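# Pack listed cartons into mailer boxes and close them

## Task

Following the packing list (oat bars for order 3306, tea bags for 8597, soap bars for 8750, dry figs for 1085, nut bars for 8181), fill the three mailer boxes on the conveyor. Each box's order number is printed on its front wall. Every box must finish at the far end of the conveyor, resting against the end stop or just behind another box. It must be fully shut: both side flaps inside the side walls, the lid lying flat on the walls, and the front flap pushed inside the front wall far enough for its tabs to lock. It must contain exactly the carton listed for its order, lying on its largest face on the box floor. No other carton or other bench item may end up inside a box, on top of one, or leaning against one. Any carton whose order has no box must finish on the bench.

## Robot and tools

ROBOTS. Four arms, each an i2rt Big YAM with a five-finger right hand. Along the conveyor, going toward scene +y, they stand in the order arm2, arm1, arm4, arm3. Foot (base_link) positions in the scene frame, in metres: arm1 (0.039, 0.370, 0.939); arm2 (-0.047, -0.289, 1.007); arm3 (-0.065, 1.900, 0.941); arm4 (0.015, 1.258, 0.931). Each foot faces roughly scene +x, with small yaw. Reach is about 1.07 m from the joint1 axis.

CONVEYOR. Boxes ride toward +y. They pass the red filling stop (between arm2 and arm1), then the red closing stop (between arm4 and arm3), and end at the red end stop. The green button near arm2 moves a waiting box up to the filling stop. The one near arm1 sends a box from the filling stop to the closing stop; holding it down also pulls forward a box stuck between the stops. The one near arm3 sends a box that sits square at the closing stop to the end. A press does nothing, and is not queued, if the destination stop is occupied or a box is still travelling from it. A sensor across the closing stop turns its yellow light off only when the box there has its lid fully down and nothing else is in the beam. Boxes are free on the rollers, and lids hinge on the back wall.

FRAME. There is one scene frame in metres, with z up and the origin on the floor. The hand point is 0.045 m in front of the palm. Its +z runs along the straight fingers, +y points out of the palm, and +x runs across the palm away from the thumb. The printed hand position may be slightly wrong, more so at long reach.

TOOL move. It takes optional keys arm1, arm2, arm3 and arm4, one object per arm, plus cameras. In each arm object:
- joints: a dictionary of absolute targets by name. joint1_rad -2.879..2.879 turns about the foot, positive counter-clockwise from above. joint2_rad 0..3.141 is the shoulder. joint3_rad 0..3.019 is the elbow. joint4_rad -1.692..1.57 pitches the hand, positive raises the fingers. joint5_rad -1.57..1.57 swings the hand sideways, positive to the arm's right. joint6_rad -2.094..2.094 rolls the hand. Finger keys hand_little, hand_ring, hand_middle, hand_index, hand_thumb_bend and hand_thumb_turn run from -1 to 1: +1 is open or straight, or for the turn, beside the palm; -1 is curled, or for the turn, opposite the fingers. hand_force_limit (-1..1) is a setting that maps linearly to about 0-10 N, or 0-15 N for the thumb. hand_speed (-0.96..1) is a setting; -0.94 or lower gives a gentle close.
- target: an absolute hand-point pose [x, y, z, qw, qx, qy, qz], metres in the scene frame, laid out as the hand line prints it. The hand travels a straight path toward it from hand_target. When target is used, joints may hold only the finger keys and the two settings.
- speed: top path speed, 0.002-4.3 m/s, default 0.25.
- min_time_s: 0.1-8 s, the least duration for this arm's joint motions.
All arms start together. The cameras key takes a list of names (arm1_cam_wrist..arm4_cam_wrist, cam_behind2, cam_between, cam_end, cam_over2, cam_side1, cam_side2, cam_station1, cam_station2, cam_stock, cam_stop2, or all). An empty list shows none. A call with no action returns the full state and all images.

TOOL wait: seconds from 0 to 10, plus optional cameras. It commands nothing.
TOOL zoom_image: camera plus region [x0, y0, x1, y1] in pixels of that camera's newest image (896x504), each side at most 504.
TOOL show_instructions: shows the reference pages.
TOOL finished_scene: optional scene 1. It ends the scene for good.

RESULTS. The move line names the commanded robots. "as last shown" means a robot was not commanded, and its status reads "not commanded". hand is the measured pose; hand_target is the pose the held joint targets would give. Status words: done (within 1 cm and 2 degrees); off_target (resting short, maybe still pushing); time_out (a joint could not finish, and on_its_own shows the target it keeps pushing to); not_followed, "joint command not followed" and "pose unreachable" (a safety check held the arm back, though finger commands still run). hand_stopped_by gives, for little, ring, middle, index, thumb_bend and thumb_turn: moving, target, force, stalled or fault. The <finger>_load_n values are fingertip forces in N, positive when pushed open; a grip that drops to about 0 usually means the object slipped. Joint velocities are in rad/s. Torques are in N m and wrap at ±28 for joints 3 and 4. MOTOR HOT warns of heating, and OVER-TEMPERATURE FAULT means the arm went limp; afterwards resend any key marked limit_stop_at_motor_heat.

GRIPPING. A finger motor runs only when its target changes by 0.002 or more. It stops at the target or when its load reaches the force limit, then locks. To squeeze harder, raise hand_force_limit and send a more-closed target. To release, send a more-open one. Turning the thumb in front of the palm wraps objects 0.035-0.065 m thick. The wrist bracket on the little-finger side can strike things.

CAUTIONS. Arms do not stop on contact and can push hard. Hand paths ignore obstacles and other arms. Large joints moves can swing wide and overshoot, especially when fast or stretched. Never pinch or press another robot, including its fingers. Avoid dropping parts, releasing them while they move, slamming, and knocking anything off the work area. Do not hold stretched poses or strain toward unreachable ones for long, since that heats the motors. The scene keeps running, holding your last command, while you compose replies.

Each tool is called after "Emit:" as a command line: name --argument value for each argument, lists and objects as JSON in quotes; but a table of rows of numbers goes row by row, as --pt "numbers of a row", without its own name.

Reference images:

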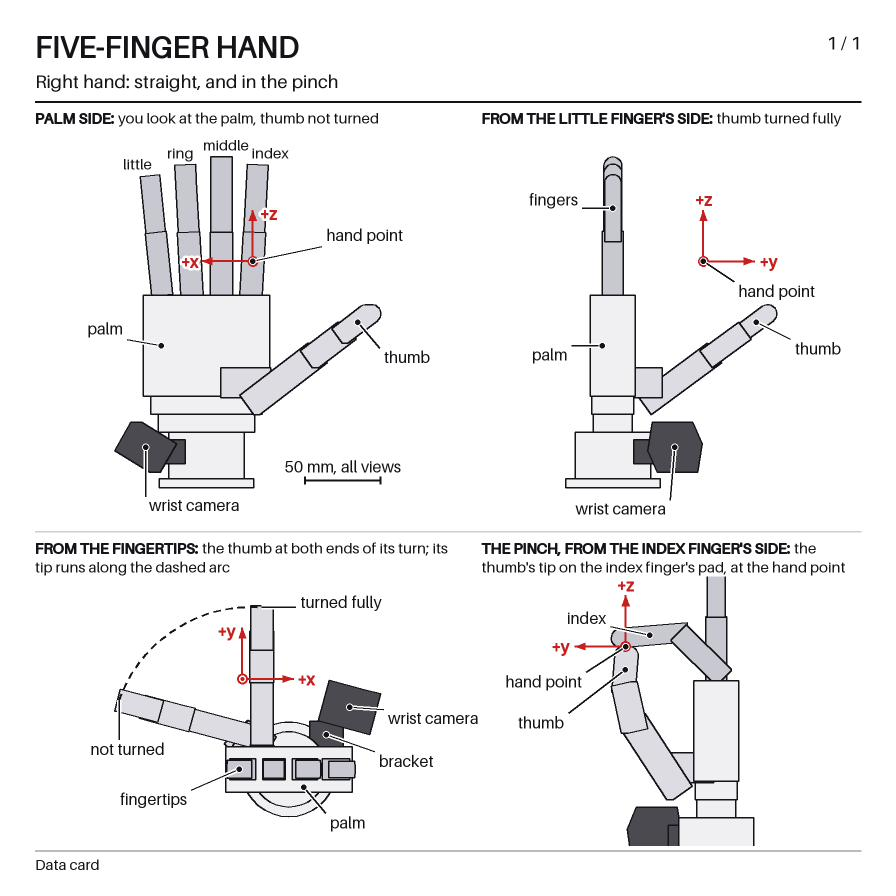

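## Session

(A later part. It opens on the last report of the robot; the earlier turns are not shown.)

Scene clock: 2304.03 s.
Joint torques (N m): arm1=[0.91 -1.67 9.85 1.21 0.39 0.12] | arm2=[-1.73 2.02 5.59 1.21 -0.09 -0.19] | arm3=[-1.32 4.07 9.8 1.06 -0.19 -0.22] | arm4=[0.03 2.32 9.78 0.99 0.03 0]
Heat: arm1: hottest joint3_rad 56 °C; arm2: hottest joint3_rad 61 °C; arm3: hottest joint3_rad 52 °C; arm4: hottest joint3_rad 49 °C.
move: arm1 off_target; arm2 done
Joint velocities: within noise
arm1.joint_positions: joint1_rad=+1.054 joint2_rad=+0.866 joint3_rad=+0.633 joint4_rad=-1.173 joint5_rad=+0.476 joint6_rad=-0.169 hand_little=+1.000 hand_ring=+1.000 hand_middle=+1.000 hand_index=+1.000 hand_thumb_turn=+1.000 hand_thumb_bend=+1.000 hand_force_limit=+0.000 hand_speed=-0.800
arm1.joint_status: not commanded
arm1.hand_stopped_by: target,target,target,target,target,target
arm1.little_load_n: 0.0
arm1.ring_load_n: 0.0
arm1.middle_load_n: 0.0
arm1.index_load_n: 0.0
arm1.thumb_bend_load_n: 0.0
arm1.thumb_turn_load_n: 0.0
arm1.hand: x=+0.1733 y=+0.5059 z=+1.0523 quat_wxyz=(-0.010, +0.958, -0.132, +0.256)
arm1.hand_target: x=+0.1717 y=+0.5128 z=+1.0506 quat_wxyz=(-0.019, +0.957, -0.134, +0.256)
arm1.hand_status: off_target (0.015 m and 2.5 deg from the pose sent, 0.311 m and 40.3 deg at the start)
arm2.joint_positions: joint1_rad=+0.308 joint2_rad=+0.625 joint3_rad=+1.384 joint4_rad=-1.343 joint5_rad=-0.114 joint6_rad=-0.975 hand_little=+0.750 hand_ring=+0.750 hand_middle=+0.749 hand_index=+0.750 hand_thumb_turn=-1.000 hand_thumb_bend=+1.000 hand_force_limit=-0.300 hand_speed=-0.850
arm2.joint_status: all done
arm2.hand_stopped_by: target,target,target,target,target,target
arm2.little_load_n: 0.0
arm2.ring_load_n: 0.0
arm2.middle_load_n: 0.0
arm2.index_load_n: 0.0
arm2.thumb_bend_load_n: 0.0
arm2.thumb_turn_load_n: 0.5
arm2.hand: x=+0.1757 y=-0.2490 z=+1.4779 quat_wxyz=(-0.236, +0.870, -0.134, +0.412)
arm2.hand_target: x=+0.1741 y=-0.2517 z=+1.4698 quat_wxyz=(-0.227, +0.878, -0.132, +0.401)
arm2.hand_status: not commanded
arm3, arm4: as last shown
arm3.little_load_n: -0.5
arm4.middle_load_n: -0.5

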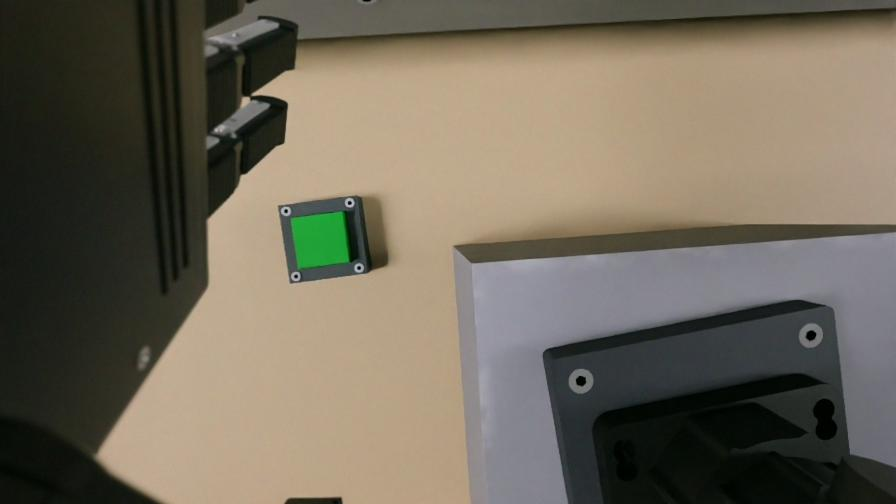

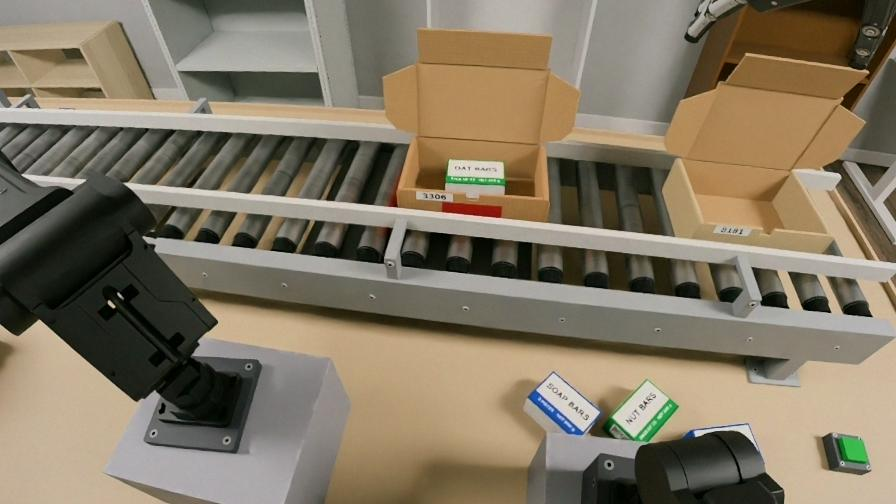

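Emit:
move --arm1 '{"target": [0.138, 0.56, 0.86, -0.0318, 0.9572, -0.131, 0.2562], "speed": 0.2}' --cameras '["arm1_cam_wrist"]'

Scene clock: 2314.80 s.
Joint torques (N m): arm1=[0.38 -5.07 5.35 1.05 0.62 0.11] | arm2=[-1.73 2.08 5.6 1.22 -0.09 -0.16] | arm3=[-1.32 4.07 9.8 1.07 -0.18 -0.22] | arm4=[0.03 2.32 9.78 0.99 0.03 -0.01]
Heat: arm1: hottest joint3_rad 56 °C; arm2: hottest joint3_rad 59 °C; arm3: hottest joint3_rad 52 °C; arm4: hottest joint3_rad 49 °C.
move: arm1 done
Joint velocities: within noise
arm1.joint_positions: joint1_rad=+1.269 joint2_rad=+1.434 joint3_rad=+0.407 joint4_rad=-0.461 joint5_rad=+0.499 joint6_rad=+0.052 hand_little=+1.000 hand_ring=+1.000 hand_middle=+1.000 hand_index=+1.000 hand_thumb_turn=+1.000 hand_thumb_bend=+1.000 hand_force_limit=+0.000 hand_speed=-0.800
arm1.joint_status: not commanded
arm1.hand_stopped_by: target,target,target,target,target,target
arm1.little_load_n: 0.0
arm1.ring_load_n: 0.0
arm1.middle_load_n: 0.0
arm1.index_load_n: 0.0
arm1.thumb_bend_load_n: 0.0
arm1.thumb_turn_load_n: 0.0
arm1.hand: x=+0.1403 y=+0.5527 z=+0.8634 quat_wxyz=(-0.023, +0.958, -0.126, +0.257)
arm1.hand_target: x=+0.1389 y=+0.5565 z=+0.8616 quat_wxyz=(-0.030, +0.957, -0.130, +0.259)
arm1.hand_status: done (0.008 m and 1.1 deg from the pose sent, 0.203 m and 2.5 deg at the start)
arm2, arm3, arm4: as last shown
arm2.thumb_turn_load_n: 0.0
arm3.little_load_n: 0.0
arm4.middle_load_n: 0.0
arm4.thumb_turn_load_n: 0.5

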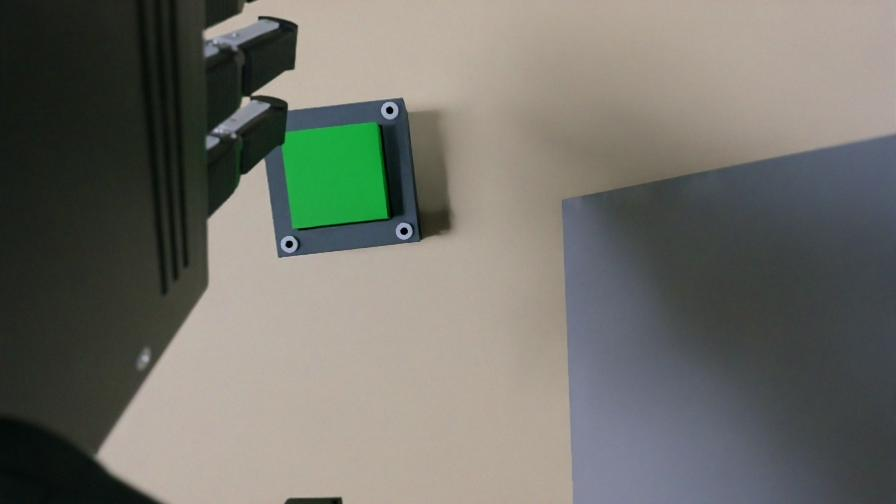

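Emit:
move --arm1 '{"target": [0.134, 0.556, 0.80, -0.0318, 0.9572, -0.131, 0.2562], "speed": 0.12}'

Emit:
move --arm1 '{"target": [0.134, 0.556, 0.780, -0.0318, 0.9572, -0.131, 0.2562], "speed": 0.1}' --cameras '["arm1_cam_wrist", "cam_station1"]'

Scene clock: 2324.40 s.
Joint torques (N m): arm1=[0.56 -5.77 2.66 1.48 0.3 0.13] | arm2=[-1.61 1.96 5.59 1.2 -0.09 -0.16] | arm3=[-1.38 4.13 9.8 1.06 -0.18 -0.22] | arm4=[0.03 2.32 9.77 0.98 0.03 0]
Heat: arm1: hottest joint3_rad 55 °C; arm2: hottest joint3_rad 58 °C; arm3: hottest joint3_rad 52 °C; arm4: hottest joint3_rad 49 °C.
move: arm1 done
Joint velocities: within noise
arm1.joint_positions: joint1_rad=+1.284 joint2_rad=+1.687 joint3_rad=+0.386 joint4_rad=-0.194 joint5_rad=+0.504 joint6_rad=+0.073 hand_little=+1.000 hand_ring=+1.000 hand_middle=+1.000 hand_index=+1.000 hand_thumb_turn=+1.000 hand_thumb_bend=+1.000 hand_force_limit=+0.000 hand_speed=-0.800
arm1.joint_status: not commanded
arm1.hand_stopped_by: target,target,target,target,target,target
arm1.little_load_n: 0.0
arm1.ring_load_n: 0.0
arm1.middle_load_n: 0.0
arm1.index_load_n: -1.5
arm1.thumb_bend_load_n: 0.0
arm1.thumb_turn_load_n: 0.0
arm1.hand: x=+0.1379 y=+0.5526 z=+0.8058 quat_wxyz=(-0.024, +0.957, -0.128, +0.258)
arm1.hand_target: x=+0.1341 y=+0.5554 z=+0.8012 quat_wxyz=(-0.032, +0.957, -0.131, +0.256)
arm1.hand_status: done (0.008 m and 1.0 deg from the pose sent, 0.064 m and 1.1 deg at the start)
arm2, arm3, arm4: as last shown
arm2.thumb_turn_load_n: 0.5
arm4.thumb_turn_load_n: 0.0
pictures: none

Scene clock: 2325.50 s.
Joint torques (N m): arm1=[0.32 -2.32 2.67 2 -0.85 0.14] | arm2=[-1.73 2.02 5.59 1.21 -0.09 -0.16] | arm3=[-1.38 4.07 9.81 1.06 -0.18 -0.22] | arm4=[0.03 2.32 9.78 1.01 0.03 0]
Heat: arm1: hottest joint3_rad 55 °C; arm2: hottest joint3_rad 58 °C; arm3: hottest joint3_rad 52 °C; arm4: hottest joint3_rad 49 °C.
move: arm1 off_target
Joint velocities: within noise
arm1.joint_positions: joint1_rad=+1.303 joint2_rad=+1.722 joint3_rad=+0.386 joint4_rad=-0.125 joint5_rad=+0.550 joint6_rad=+0.073 hand_little=+1.000 hand_ring=+1.000 hand_middle=+1.000 hand_index=+1.000 hand_thumb_turn=+1.000 hand_thumb_bend=+1.000 hand_force_limit=+0.000 hand_speed=-0.800
arm1.joint_status: not commanded
arm1.hand_stopped_by: target,target,target,target,target,target
arm1.little_load_n: 0.0
arm1.ring_load_n: 0.0
arm1.middle_load_n: 0.0
arm1.index_load_n: -3.5
arm1.thumb_bend_load_n: 0.0
arm1.thumb_turn_load_n: 0.0
arm1.hand: x=+0.1443 y=+0.5614 z=+0.8003 quat_wxyz=(-0.041, +0.951, -0.124, +0.281)
arm1.hand_target: x=+0.1340 y=+0.5563 z=+0.7843 quat_wxyz=(-0.033, +0.956, -0.125, +0.263)
arm1.hand_status: off_target (0.023 m and 3.2 deg from the pose sent, 0.026 m and 1.0 deg at the start)
arm2, arm3, arm4: as last shown
arm2.thumb_turn_load_n: 0.0

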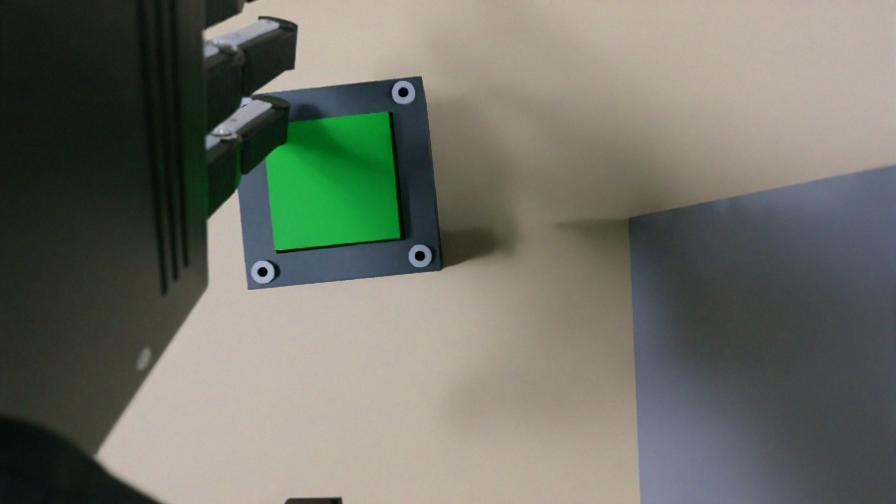

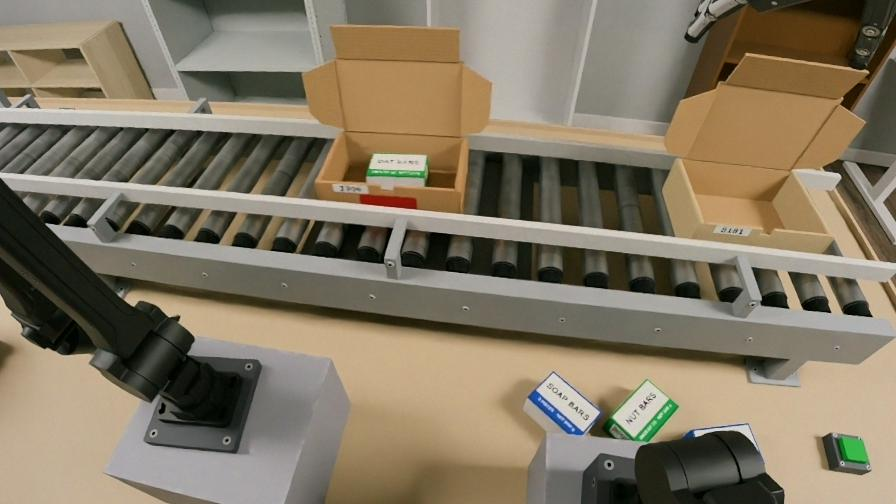

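Emit:
wait --seconds 3 --cameras '["cam_station2", "cam_over2"]'

Scene clock: 2331.43 s.
Joint torques (N m): arm1=[0.32 -2.37 2.67 2 -0.85 0.14] | arm2=[-1.67 2.02 5.57 1.22 -0.09 -0.16] | arm3=[-1.38 4.19 9.78 1.06 -0.18 -0.22] | arm4=[0.03 2.37 9.78 0.99 0.03 -0.01]
Heat: arm1: hottest joint3_rad 54 °C; arm2: hottest joint3_rad 58 °C; arm3: hottest joint3_rad 52 °C; arm4: hottest joint3_rad 49 °C.
Joint velocities: within noise
arm1.joint_positions: joint1_rad=+1.303 joint2_rad=+1.722 joint3_rad=+0.386 joint4_rad=-0.125 joint5_rad=+0.550 joint6_rad=+0.073 hand_little=+1.000 hand_ring=+1.000 hand_middle=+1.000 hand_index=+1.000 hand_thumb_turn=+1.000 hand_thumb_bend=+1.000 hand_force_limit=+0.000 hand_speed=-0.800
arm1.joint_status: not commanded
arm1.hand_stopped_by: target,target,target,target,target,target
arm1.little_load_n: 0.0
arm1.ring_load_n: 0.0
arm1.middle_load_n: 0.0
arm1.index_load_n: -3.5
arm1.thumb_bend_load_n: 0.0
arm1.thumb_turn_load_n: 0.0
arm1.hand: x=+0.1443 y=+0.5614 z=+0.8003 quat_wxyz=(-0.041, +0.951, -0.124, +0.281)
arm1.hand_target: x=+0.1340 y=+0.5563 z=+0.7843 quat_wxyz=(-0.033, +0.956, -0.125, +0.263)
arm1.hand_status: off_target (0.023 m and 3.2 deg from the pose sent, 0.026 m and 1.0 deg at the start)
arm2.joint_positions: joint1_rad=+0.308 joint2_rad=+0.625 joint3_rad=+1.384 joint4_rad=-1.343 joint5_rad=-0.114 joint6_rad=-0.975 hand_little=+0.750 hand_ring=+0.750 hand_middle=+0.749 hand_index=+0.750 hand_thumb_turn=-1.000 hand_thumb_bend=+1.000 hand_force_limit=-0.300 hand_speed=-0.850
arm2.joint_status: not commanded
arm2.hand_stopped_by: target,target,target,target,target,target
arm2.little_load_n: 0.0
arm2.ring_load_n: 0.0
arm2.middle_load_n: 0.0
arm2.index_load_n: 0.0
arm2.thumb_bend_load_n: 0.0
arm2.thumb_turn_load_n: 0.0
arm2.hand: x=+0.1757 y=-0.2490 z=+1.4779 quat_wxyz=(-0.236, +0.870, -0.134, +0.412)
arm2.hand_target: x=+0.1741 y=-0.2517 z=+1.4698 quat_wxyz=(-0.227, +0.878, -0.132, +0.401)
arm2.hand_status: not commanded
arm3.joint_positions: joint1_rad=-0.188 joint2_rad=+0.559 joint3_rad=+1.396 joint4_rad=-1.349 joint5_rad=+0.003 joint6_rad=-1.193 hand_little=+1.000 hand_ring=+1.000 hand_middle=+1.000 hand_index=+1.000 hand_thumb_turn=+1.000 hand_thumb_bend=+1.000 hand_force_limit=-0.300 hand_speed=+0.300
arm3.joint_status: not commanded
arm3.hand_stopped_by: target,target,target,target,target,target
arm3.little_load_n: 0.0
arm3.ring_load_n: 0.0
arm3.middle_load_n: 0.0
arm3.index_load_n: 0.0
arm3.thumb_bend_load_n: 0.0
arm3.thumb_turn_load_n: 0.0
arm3.hand: x=+0.1157 y=+1.8155 z=+1.4408 quat_wxyz=(-0.027, +0.820, -0.261, +0.509)
arm3.hand_target: x=+0.1096 y=+1.8152 z=+1.4537 quat_wxyz=(-0.023, +0.817, -0.257, +0.515)
arm3.hand_status: not commanded
arm4.joint_positions: joint1_rad=+0.021 joint2_rad=+0.563 joint3_rad=+1.387 joint4_rad=-1.365 joint5_rad=-0.098 joint6_rad=-1.087 hand_little=+1.000 hand_ring=+1.000 hand_middle=+1.000 hand_index=+1.000 hand_thumb_turn=-1.000 hand_thumb_bend=+1.000 hand_force_limit=-0.200 hand_speed=+0.200
arm4.joint_status: not commanded
arm4.hand_stopped_by: target,target,target,target,target,target
arm4.little_load_n: 0.0
arm4.ring_load_n: 0.0
arm4.middle_load_n: 0.0
arm4.index_load_n: 0.0
arm4.thumb_bend_load_n: 0.0
arm4.thumb_turn_load_n: 0.0
arm4.hand: x=+0.2170 y=+1.2637 z=+1.4143 quat_wxyz=(-0.184, +0.859, -0.133, +0.458)
arm4.hand_target: x=+0.2095 y=+1.2656 z=+1.4297 quat_wxyz=(-0.192, +0.853, -0.132, +0.467)
arm4.hand_status: not commanded
wait: 3.00 s; at rest from the start
pictures: cam_over2, cam_station2

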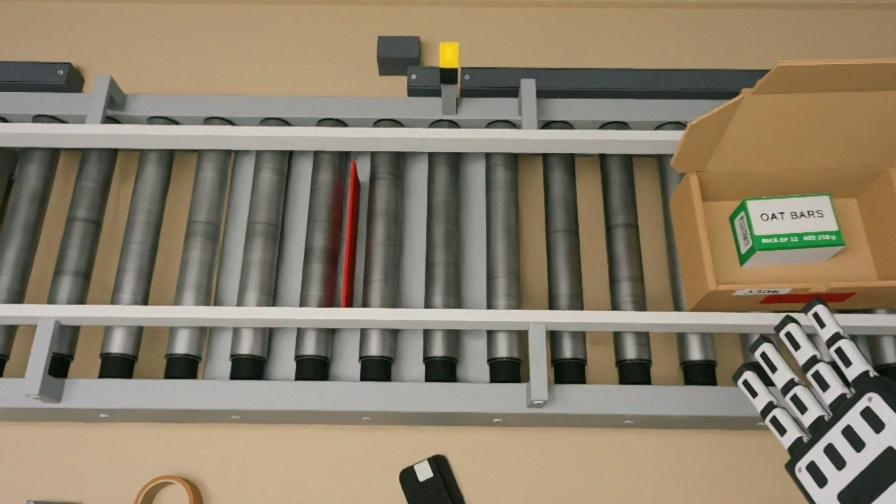

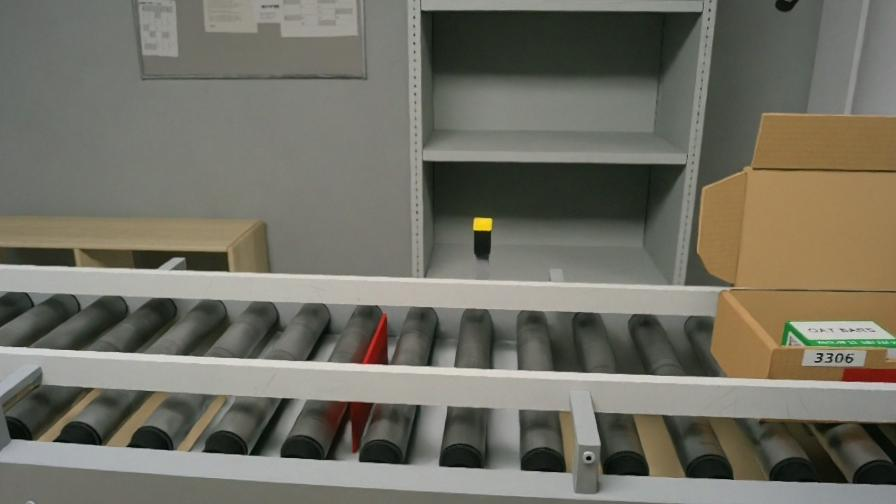

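Emit:
move --cameras '["cam_over2", "cam_side2", "cam_between"]'

Scene clock: 2363.27 s.
Joint torques (N m): arm1=[0.32 -2.37 2.67 2 -0.85 0.14] | arm2=[-1.73 2.08 5.59 1.21 -0.09 -0.16] | arm3=[-1.32 4.13 9.78 1.07 -0.18 -0.22] | arm4=[0.03 2.32 9.8 0.98 0.03 -0.01]
Heat: arm1: hottest joint3_rad 51 °C; arm2: hottest joint3_rad 56 °C; arm3: hottest joint3_rad 52 °C; arm4: hottest joint3_rad 49 °C.
Joint velocities: within noise
arm1.joint_positions: joint1_rad=+1.303 joint2_rad=+1.722 joint3_rad=+0.386 joint4_rad=-0.125 joint5_rad=+0.550 joint6_rad=+0.073 hand_little=+1.000 hand_ring=+1.000 hand_middle=+1.000 hand_index=+1.000 hand_thumb_turn=+1.000 hand_thumb_bend=+1.000 hand_force_limit=+0.000 hand_speed=-0.800
arm1.joint_status: not commanded
arm1.hand_stopped_by: target,target,target,target,target,target
arm1.little_load_n: 0.0
arm1.ring_load_n: 0.0
arm1.middle_load_n: 0.0
arm1.index_load_n: -3.5
arm1.thumb_bend_load_n: 0.0
arm1.thumb_turn_load_n: 0.0
arm1.hand: x=+0.1443 y=+0.5614 z=+0.8003 quat_wxyz=(-0.041, +0.951, -0.124, +0.281) (m; scene frame)
arm1.hand_target: x=+0.1340 y=+0.5563 z=+0.7843 quat_wxyz=(-0.033, +0.956, -0.125, +0.263) (m; scene frame)
arm1.hand_status: off_target (0.023 m and 3.2 deg from the pose sent, 0.026 m and 1.0 deg at the start)
arm2.joint_positions: joint1_rad=+0.308 joint2_rad=+0.625 joint3_rad=+1.384 joint4_rad=-1.343 joint5_rad=-0.114 joint6_rad=-0.975 hand_little=+0.750 hand_ring=+0.750 hand_middle=+0.749 hand_index=+0.750 hand_thumb_turn=-1.000 hand_thumb_bend=+1.000 hand_force_limit=-0.300 hand_speed=-0.850
arm2.joint_status: not commanded
arm2.hand_stopped_by: target,target,target,target,target,target
arm2.little_load_n: 0.0
arm2.ring_load_n: 0.0
arm2.middle_load_n: 0.0
arm2.index_load_n: 0.0
arm2.thumb_bend_load_n: -0.5
arm2.thumb_turn_load_n: 0.5
arm2.hand: x=+0.1757 y=-0.2490 z=+1.4779 quat_wxyz=(-0.236, +0.870, -0.134, +0.412) (m; scene frame)
arm2.hand_target: x=+0.1741 y=-0.2517 z=+1.4698 quat_wxyz=(-0.227, +0.878, -0.132, +0.401) (m; scene frame)
arm2.hand_status: not commanded
arm3.joint_positions: joint1_rad=-0.188 joint2_rad=+0.559 joint3_rad=+1.396 joint4_rad=-1.349 joint5_rad=+0.003 joint6_rad=-1.193 hand_little=+1.000 hand_ring=+1.000 hand_middle=+1.000 hand_index=+1.000 hand_thumb_turn=+1.000 hand_thumb_bend=+1.000 hand_force_limit=-0.300 hand_speed=+0.300
arm3.joint_status: not commanded
arm3.hand_stopped_by: target,target,target,target,target,target
arm3.little_load_n: 0.0
arm3.ring_load_n: 0.0
arm3.middle_load_n: 0.0
arm3.index_load_n: 0.0
arm3.thumb_bend_load_n: 0.0
arm3.thumb_turn_load_n: 0.0
arm3.hand: x=+0.1157 y=+1.8155 z=+1.4408 quat_wxyz=(-0.027, +0.820, -0.261, +0.509) (m; scene frame)
arm3.hand_target: x=+0.1096 y=+1.8152 z=+1.4537 quat_wxyz=(-0.023, +0.817, -0.257, +0.515) (m; scene frame)
arm3.hand_status: not commanded
arm4.joint_positions: joint1_rad=+0.021 joint2_rad=+0.563 joint3_rad=+1.387 joint4_rad=-1.365 joint5_rad=-0.098 joint6_rad=-1.087 hand_little=+1.000 hand_ring=+1.000 hand_middle=+1.000 hand_index=+1.000 hand_thumb_turn=-1.000 hand_thumb_bend=+1.000 hand_force_limit=-0.200 hand_speed=+0.200
arm4.joint_status: not commanded
arm4.hand_stopped_by: target,target,target,target,target,target
arm4.little_load_n: 0.0
arm4.ring_load_n: 0.0
arm4.middle_load_n: 0.0
arm4.index_load_n: 0.0
arm4.thumb_bend_load_n: 0.0
arm4.thumb_turn_load_n: 0.5
arm4.hand: x=+0.2170 y=+1.2637 z=+1.4143 quat_wxyz=(-0.184, +0.859, -0.133, +0.458) (m; scene frame)
arm4.hand_target: x=+0.2095 y=+1.2656 z=+1.4297 quat_wxyz=(-0.192, +0.853, -0.132, +0.467) (m; scene frame)
arm4.hand_status: not commanded
pictures: cam_between, cam_over2, cam_side2

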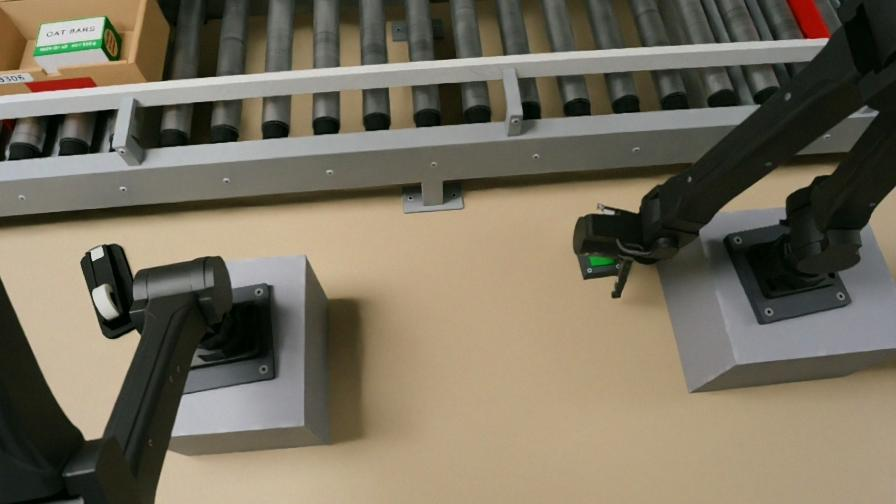

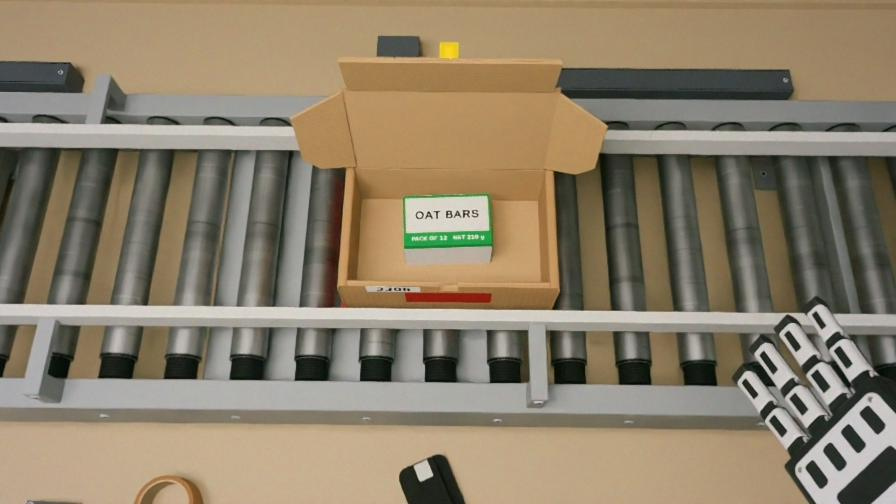

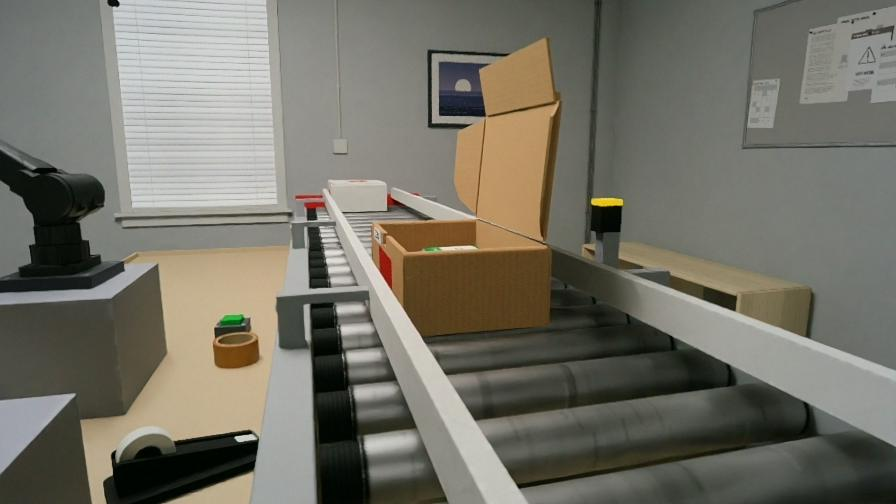

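Emit:
move --arm1 '{"target": [0.138, 0.54, 0.95, -0.0318, 0.9572, -0.131, 0.2562], "speed": 0.2}' --arm2 '{"target": [0.15, -0.5, 1.25, -0.0318, 0.9572, -0.131, 0.2562], "speed": 0.3, "joints": {"hand_index": 1.0, "hand_middle": 1.0, "hand_ring": 1.0, "hand_little": 1.0}}' --cameras '["arm2_cam_wrist", "cam_over2", "cam_side1"]'

Scene clock: 2377.30 s.
Joint torques (N m): arm1=[-1.32 -4.01 12.08 0.06 0.27 -0.18] | arm2=[-1.61 -0.91 6.95 2.1 -0.28 -0.15] | arm3=[-1.38 4.13 9.8 1.05 -0.17 -0.22] | arm4=[0.09 2.32 9.78 0.98 0.03 -0.01]
Heat: arm1: hottest joint3_rad 50 °C; arm2: hottest joint3_rad 55 °C; arm3: hottest joint3_rad 52 °C; arm4: hottest joint3_rad 49 °C.
move: arm1 off_target; arm2 off_target
Joint velocities: within noise
arm1.joint_positions: joint1_rad=+1.269 joint2_rad=+1.109 joint3_rad=+0.418 joint4_rad=-0.824 joint5_rad=+0.487 joint6_rad=+0.072 hand_little=+1.000 hand_ring=+1.000 hand_middle=+1.000 hand_index=+1.000 hand_thumb_turn=+1.000 hand_thumb_bend=+1.000 hand_force_limit=+0.000 hand_speed=-0.800
arm1.joint_status: not commanded
arm1.hand_stopped_by: target,target,target,target,target,target
arm1.little_load_n: 0.0
arm1.ring_load_n: 0.0
arm1.middle_load_n: 0.0
arm1.index_load_n: 0.0
arm1.thumb_bend_load_n: 0.0
arm1.thumb_turn_load_n: 0.0
arm1.hand: x=+0.1297 y=+0.5206 z=+0.9315 quat_wxyz=(-0.013, +0.959, -0.132, +0.250)
arm1.hand_target: x=+0.1353 y=+0.5419 z=+0.9467 quat_wxyz=(-0.034, +0.958, -0.136, +0.249)
arm1.hand_status: off_target (0.028 m and 2.3 deg from the pose sent, 0.151 m and 3.2 deg at the start)
arm2.joint_positions: joint1_rad=-0.748 joint2_rad=+0.796 joint3_rad=+0.945 joint4_rad=-1.354 joint5_rad=-0.353 joint6_rad=-2.008 hand_little=+1.000 hand_ring=+1.000 hand_middle=+1.000 hand_index=+1.000 hand_thumb_turn=-1.000 hand_thumb_bend=+1.000 hand_force_limit=-0.300 hand_speed=-0.850
arm2.joint_status: all done
arm2.hand_stopped_by: target,target,target,target,target,target
arm2.little_load_n: 0.0
arm2.ring_load_n: 0.0
arm2.middle_load_n: 0.0
arm2.index_load_n: 0.0
arm2.thumb_bend_load_n: 0.0
arm2.thumb_turn_load_n: 0.0
arm2.hand: x=+0.1467 y=-0.4936 z=+1.2497 quat_wxyz=(-0.034, +0.956, -0.156, +0.245)
arm2.hand_target: x=+0.1497 y=-0.4989 z=+1.2476 quat_wxyz=(-0.030, +0.956, -0.150, +0.248)
arm2.hand_status: off_target (0.007 m and 3.2 deg from the pose sent, 0.340 m and 31.1 deg at the start; a joint's target at an end of its range on 29 of 65 steps)
arm3, arm4: as last shown
arm4.thumb_turn_load_n: 0.0

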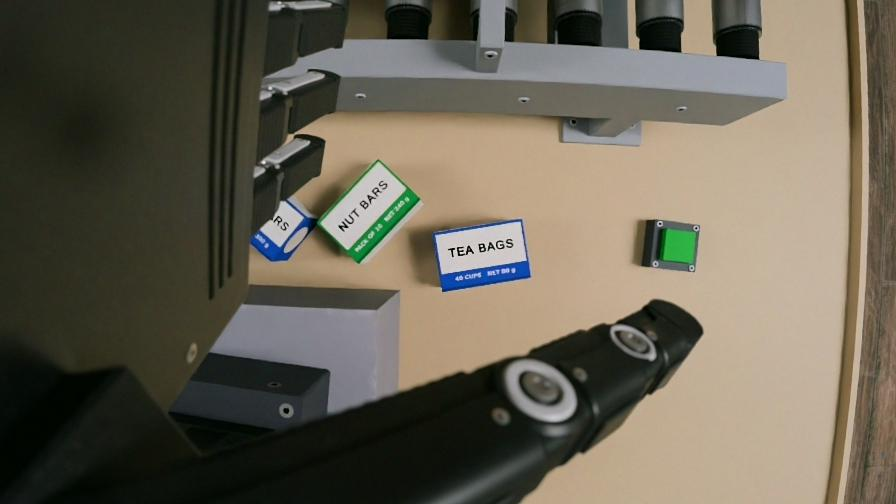

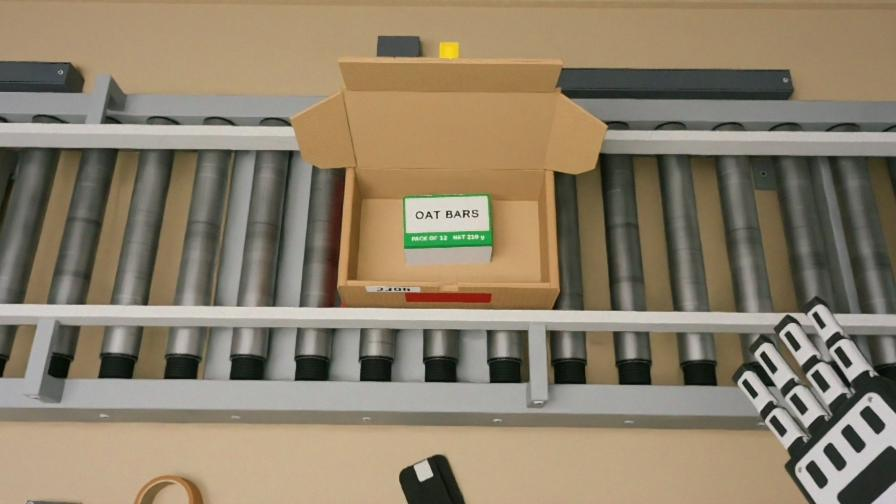

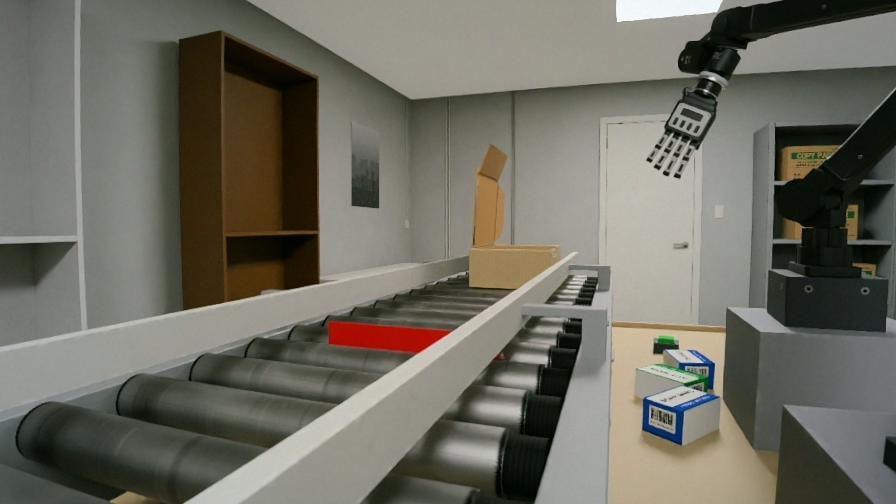

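Emit:
move --arm1 '{"joints": {"joint1_rad": 0.316, "joint2_rad": 0.406, "joint3_rad": 1.007, "joint4_rad": -1.028, "joint5_rad": 0.002, "joint6_rad": -0.982}, "min_time_s": 3}' --arm2 '{"target": [0.052, -0.82, 0.95, 0.0577, 0.8547, -0.4505, 0.2516], "speed": 0.3, "joints": {"hand_thumb_turn": 1.0}}' --cameras '["arm2_cam_wrist", "cam_side1", "cam_stock"]'

Emit:
move --arm3 '{"target": [0.2, 1.85, 1.35, -0.0739, 0.7032, 0.0739, 0.7032], "speed": 0.4}' --arm4 '{"target": [0.4, 1.26, 1.3, 0, 0.7071, 0, 0.7071], "speed": 0.4}' --cameras '["cam_over2"]'

Scene clock: 2403.73 s.
Joint torques (N m): arm1=[-1.73 2.49 14.76 1.25 -0.03 -0.24] | arm2=[-1.49 -9.93 7.42 2.13 -0.06 0.21] | arm3=[-1.32 4.07 9.8 1.06 -0.18 -0.22] | arm4=[0.03 2.37 9.77 0.99 0.03 -0.01]
Heat: arm1: hottest joint3_rad 57 °C; arm2: hottest joint3_rad 57 °C; arm3: hottest joint3_rad 52 °C; arm4: hottest joint3_rad 49 °C.
move: arm1 done; arm2 off_target
Joint velocities: within noise
arm1.joint_positions: joint1_rad=+0.333 joint2_rad=+0.392 joint3_rad=+0.952 joint4_rad=-1.015 joint5_rad=+0.005 joint6_rad=-0.964 hand_little=+1.000 hand_ring=+1.000 hand_middle=+1.000 hand_index=+1.000 hand_thumb_turn=+1.000 hand_thumb_bend=+1.000 hand_force_limit=+0.000 hand_speed=-0.800
arm1.joint_status: all done
arm1.hand_stopped_by: target,target,target,target,target,target
arm1.little_load_n: 0.0
arm1.ring_load_n: 0.0
arm1.middle_load_n: 0.0
arm1.index_load_n: 0.0
arm1.thumb_bend_load_n: 0.0
arm1.thumb_turn_load_n: 0.0
arm1.hand: x=+0.2610 y=+0.4426 z=+1.3115 quat_wxyz=(-0.264, +0.842, -0.067, +0.465)
arm1.hand_target: x=+0.2582 y=+0.4365 z=+1.3382 quat_wxyz=(-0.265, +0.832, -0.065, +0.484)
arm1.hand_status: not commanded
arm2.joint_positions: joint1_rad=-1.303 joint2_rad=+1.772 joint3_rad=+0.920 joint4_rad=-0.334 joint5_rad=-0.335 joint6_rad=-1.937 hand_little=+1.000 hand_ring=+1.000 hand_middle=+1.000 hand_index=+1.000 hand_thumb_turn=+1.000 hand_thumb_bend=+1.000 hand_force_limit=-0.300 hand_speed=-0.850
arm2.joint_status: all done
arm2.hand_stopped_by: target,target,target,target,target,target
arm2.little_load_n: 0.0
arm2.ring_load_n: 0.0
arm2.middle_load_n: 0.0
arm2.index_load_n: 0.0
arm2.thumb_bend_load_n: 0.0
arm2.thumb_turn_load_n: 0.0
arm2.hand: x=+0.0497 y=-0.7938 z=+0.9452 quat_wxyz=(+0.040, +0.862, -0.443, +0.245)
arm2.hand_target: x=+0.0500 y=-0.8132 z=+0.9490 quat_wxyz=(+0.053, +0.856, -0.447, +0.254)
arm2.hand_status: off_target (0.027 m and 2.5 deg from the pose sent, 0.453 m and 37.4 deg at the start; a joint's target at an end of its range on 33 of 220 steps)
arm3, arm4: as last shown
arm3.thumb_bend_load_n: -0.5
arm3.thumb_turn_load_n: 0.5
arm4.ring_load_n: 0.5
arm4.thumb_turn_load_n: 0.5

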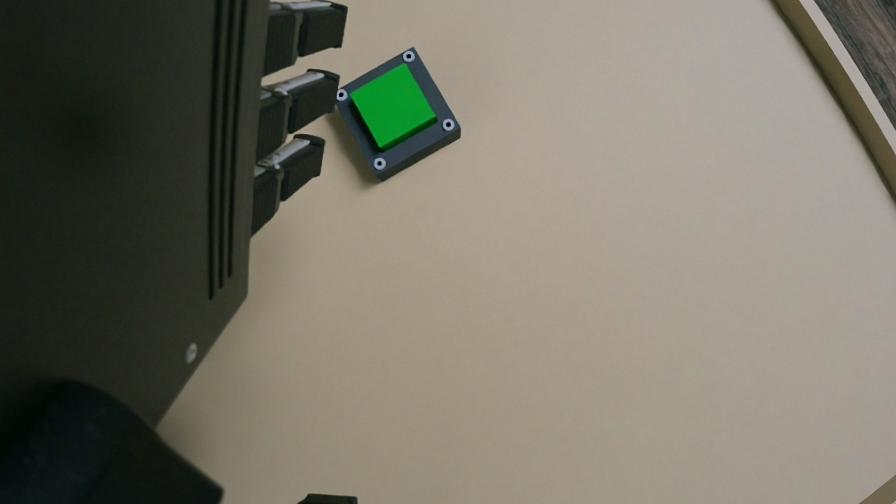

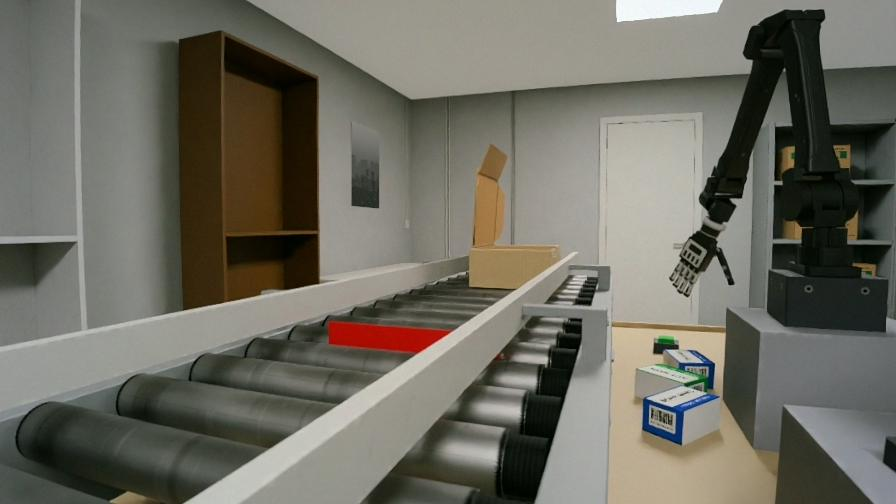

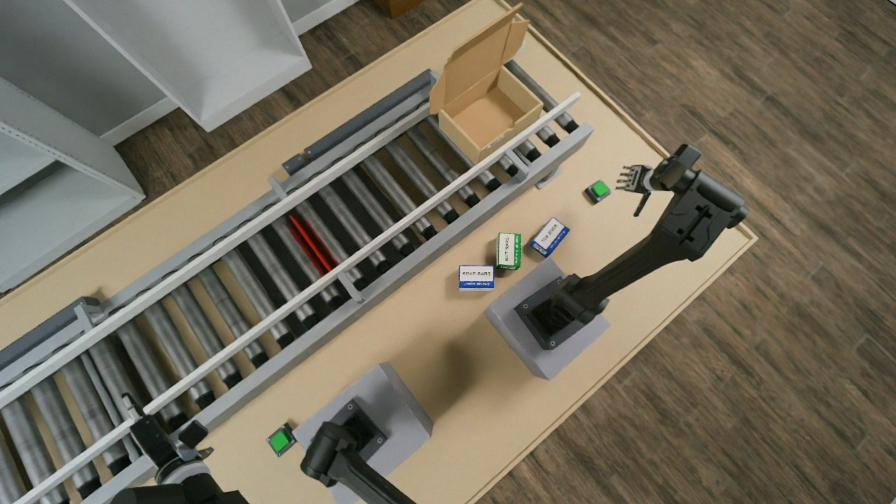

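Scene clock: 2406.03 s.
Joint torques (N m): arm1=[-1.73 2.55 14.76 1.25 -0.03 -0.24] | arm2=[-1.49 -9.99 7.45 2.13 -0.06 0.21] | arm3=[-1.49 4.37 8.31 2.76 -0.24 -0.11] | arm4=[-1.85 -0.21 9.7 2.81 -0.17 -0.31]
Heat: arm1: hottest joint3_rad 57 °C; arm2: hottest joint3_rad 57 °C; arm3: hottest joint3_rad 51 °C; arm4: hottest joint3_rad 49 °C.
move: arm3 done; arm4 off_target
Joint velocities: within noise
arm1, arm2: as last shown
arm3.joint_positions: joint1_rad=-0.457 joint2_rad=+0.186 joint3_rad=+0.655 joint4_rad=-0.503 joint5_rad=-0.718 joint6_rad=-1.556 hand_little=+1.000 hand_ring=+1.000 hand_middle=+1.000 hand_index=+1.000 hand_thumb_turn=+1.000 hand_thumb_bend=+1.000 hand_force_limit=-0.300 hand_speed=+0.300
arm3.joint_status: not commanded
arm3.hand_stopped_by: target,target,target,target,target,target
arm3.little_load_n: 0.0
arm3.ring_load_n: 0.0
arm3.middle_load_n: 0.0
arm3.index_load_n: 0.0
arm3.thumb_bend_load_n: 0.0
arm3.thumb_turn_load_n: 0.0
arm3.hand: x=+0.2002 y=+1.8504 z=+1.3435 quat_wxyz=(-0.079, +0.712, +0.066, +0.695)
arm3.hand_target: x=+0.2008 y=+1.8479 z=+1.3488 quat_wxyz=(-0.071, +0.705, +0.070, +0.703)
arm3.hand_status: done (0.007 m and 1.7 deg from the pose sent, 0.129 m and 47.0 deg at the start)
arm4.joint_positions: joint1_rad=+0.236 joint2_rad=+0.594 joint3_rad=+0.590 joint4_rad=-0.038 joint5_rad=+0.307 joint6_rad=-1.544 hand_little=+1.000 hand_ring=+1.000 hand_middle=+1.000 hand_index=+1.000 hand_thumb_turn=-1.000 hand_thumb_bend=+1.000 hand_force_limit=-0.200 hand_speed=+0.200
arm4.joint_status: not commanded
arm4.hand_stopped_by: target,target,target,target,target,target
arm4.little_load_n: 0.0
arm4.ring_load_n: 0.0
arm4.middle_load_n: 0.0
arm4.index_load_n: 0.0
arm4.thumb_bend_load_n: 0.0
arm4.thumb_turn_load_n: 0.5
arm4.hand: x=+0.4002 y=+1.2700 z=+1.2855 quat_wxyz=(-0.012, +0.721, +0.006, +0.693)
arm4.hand_target: x=+0.4036 y=+1.2663 z=+1.2936 quat_wxyz=(-0.006, +0.712, +0.004, +0.702)
arm4.hand_status: off_target (0.018 m and 2.7 deg from the pose sent, 0.216 m and 42.7 deg at the start)

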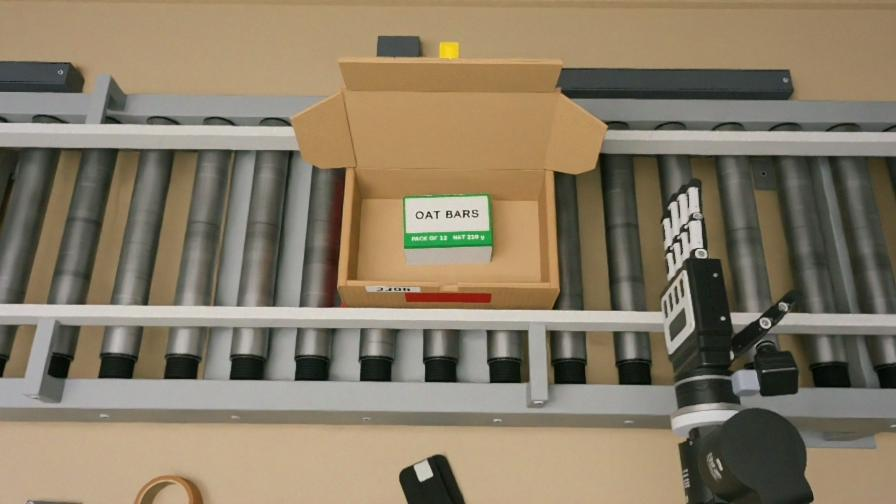

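Emit:
move --arm2 '{"target": [0.083, -0.86, 0.86, 0.0577, 0.8547, -0.4505, 0.2516], "speed": 0.2}' --arm4 '{"target": [0.58, 1.26, 1.17, 0, 0.7071, 0, 0.7071], "speed": 0.25}' --arm3 '{"target": [0.38, 1.83, 1.22, -0.0739, 0.7032, 0.0739, 0.7032], "speed": 0.3}' --cameras '["arm2_cam_wrist", "cam_over2", "cam_side2"]'

Scene clock: 2428.03 s.
Joint torques (N m): arm1=[-1.73 2.49 14.75 1.24 -0.03 -0.24] | arm2=[-0.62 -12.51 6.41 2.24 -0.03 0.22] | arm3=[0.26 -0.91 9.14 2.97 0.04 -0.11] | arm4=[-1.9 -8.12 10.52 2.86 -0.18 -0.3]
Heat: arm1: hottest joint3_rad 63 °C; arm2: hottest joint3_rad 58 °C; arm3: hottest joint3_rad 50 °C; arm4: hottest joint3_rad 49 °C.
move: arm2 off_target; arm3 off_target; arm4 off_target
Joint velocities: within noise
arm1: as last shown
arm2.joint_positions: joint1_rad=-1.264 joint2_rad=+2.056 joint3_rad=+1.065 joint4_rad=-0.171 joint5_rad=-0.301 joint6_rad=-1.885 hand_little=+1.000 hand_ring=+1.000 hand_middle=+1.000 hand_index=+1.000 hand_thumb_turn=+1.000 hand_thumb_bend=+1.000 hand_force_limit=-0.300 hand_speed=-0.850
arm2.joint_status: not commanded
arm2.hand_stopped_by: target,target,target,target,target,target
arm2.little_load_n: 0.0
arm2.ring_load_n: 0.0
arm2.middle_load_n: 0.0
arm2.index_load_n: 0.0
arm2.thumb_bend_load_n: 0.0
arm2.thumb_turn_load_n: 0.0
arm2.hand: x=+0.0747 y=-0.8443 z=+0.8599 quat_wxyz=(+0.049, +0.858, -0.450, +0.242)
arm2.hand_target: x=+0.0819 y=-0.8597 z=+0.8604 quat_wxyz=(+0.059, +0.855, -0.450, +0.251)
arm2.hand_status: off_target (0.018 m and 1.6 deg from the pose sent, 0.113 m and 2.5 deg at the start)
arm3.joint_positions: joint1_rad=-0.191 joint2_rad=+0.861 joint3_rad=+0.443 joint4_rad=+0.375 joint5_rad=-0.437 joint6_rad=-1.558 hand_little=+1.000 hand_ring=+1.000 hand_middle=+1.000 hand_index=+1.000 hand_thumb_turn=+1.000 hand_thumb_bend=+1.000 hand_force_limit=-0.300 hand_speed=+0.300
arm3.joint_status: not commanded
arm3.hand_stopped_by: target,target,target,target,target,target
arm3.little_load_n: 0.0
arm3.ring_load_n: 0.0
arm3.middle_load_n: 0.0
arm3.index_load_n: 0.0
arm3.thumb_bend_load_n: 0.0
arm3.thumb_turn_load_n: 0.0
arm3.hand: x=+0.3755 y=+1.8216 z=+1.2092 quat_wxyz=(-0.071, +0.717, +0.063, +0.691)
arm3.hand_target: x=+0.3790 y=+1.8247 z=+1.2154 quat_wxyz=(-0.070, +0.709, +0.069, +0.699)
arm3.hand_status: off_target (0.014 m and 2.5 deg from the pose sent, 0.219 m and 1.7 deg at the start)
arm4.joint_positions: joint1_rad=+0.086 joint2_rad=+1.340 joint3_rad=+0.607 joint4_rad=+0.666 joint5_rad=+0.172 joint6_rad=-1.549 hand_little=+1.000 hand_ring=+1.000 hand_middle=+1.000 hand_index=+1.000 hand_thumb_turn=-1.000 hand_thumb_bend=+1.000 hand_force_limit=-0.200 hand_speed=+0.200
arm4.joint_status: not commanded
arm4.hand_stopped_by: target,target,target,target,target,target
arm4.little_load_n: 0.0
arm4.ring_load_n: 0.0
arm4.middle_load_n: 0.0
arm4.index_load_n: -0.5
arm4.thumb_bend_load_n: 0.0
arm4.thumb_turn_load_n: 0.0
arm4.hand: x=+0.5605 y=+1.2652 z=+1.1411 quat_wxyz=(-0.005, +0.730, +0.001, +0.684)
arm4.hand_target: x=+0.5755 y=+1.2605 z=+1.1695 quat_wxyz=(-0.001, +0.707, -0.001, +0.707)
arm4.hand_status: off_target (0.035 m and 3.8 deg from the pose sent, 0.214 m and 2.7 deg at the start)

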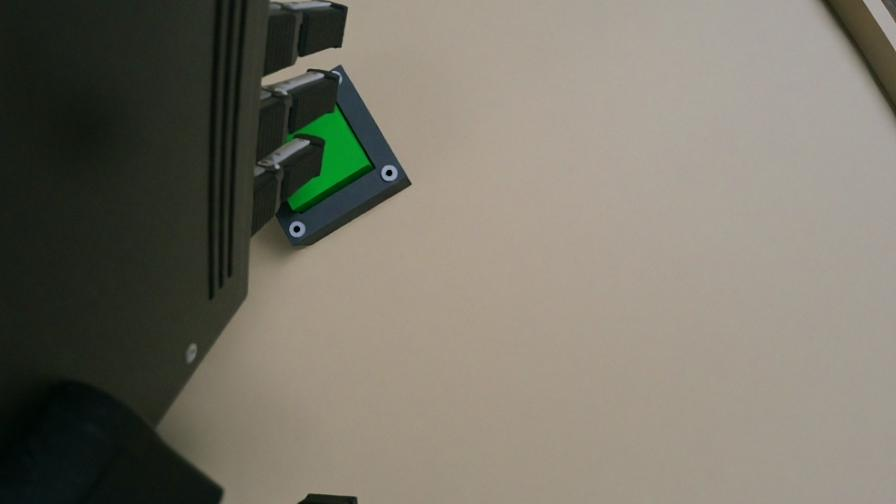

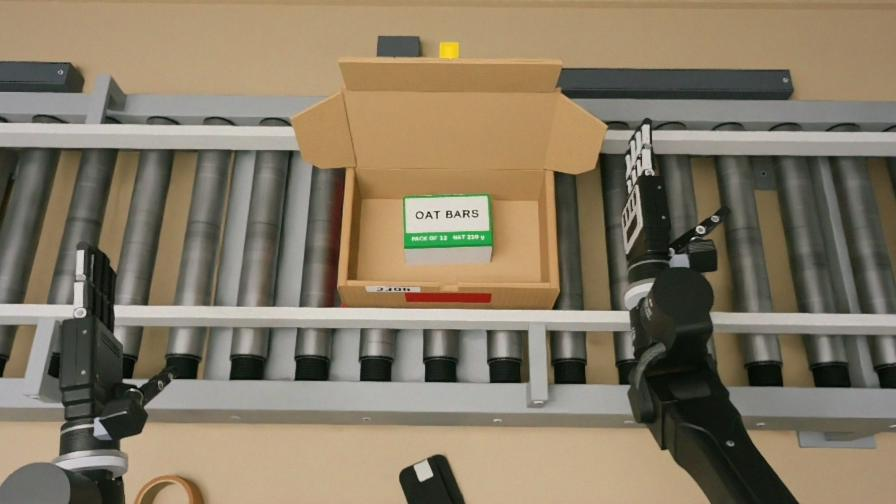

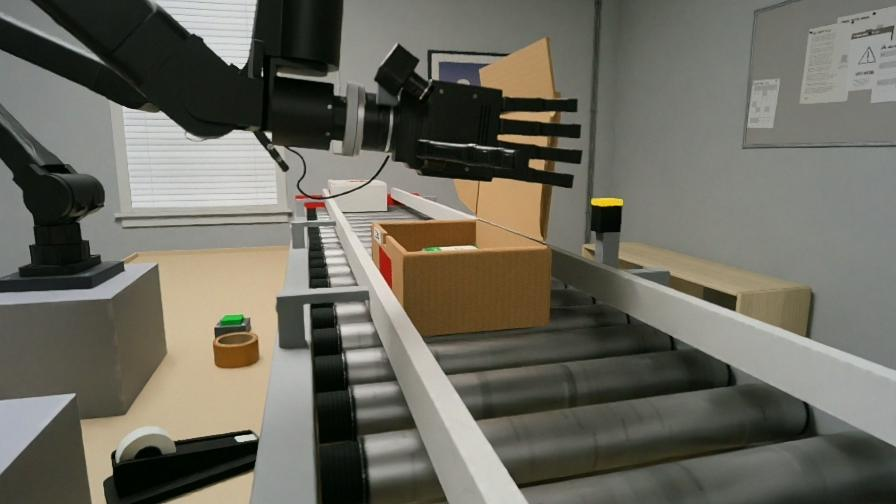

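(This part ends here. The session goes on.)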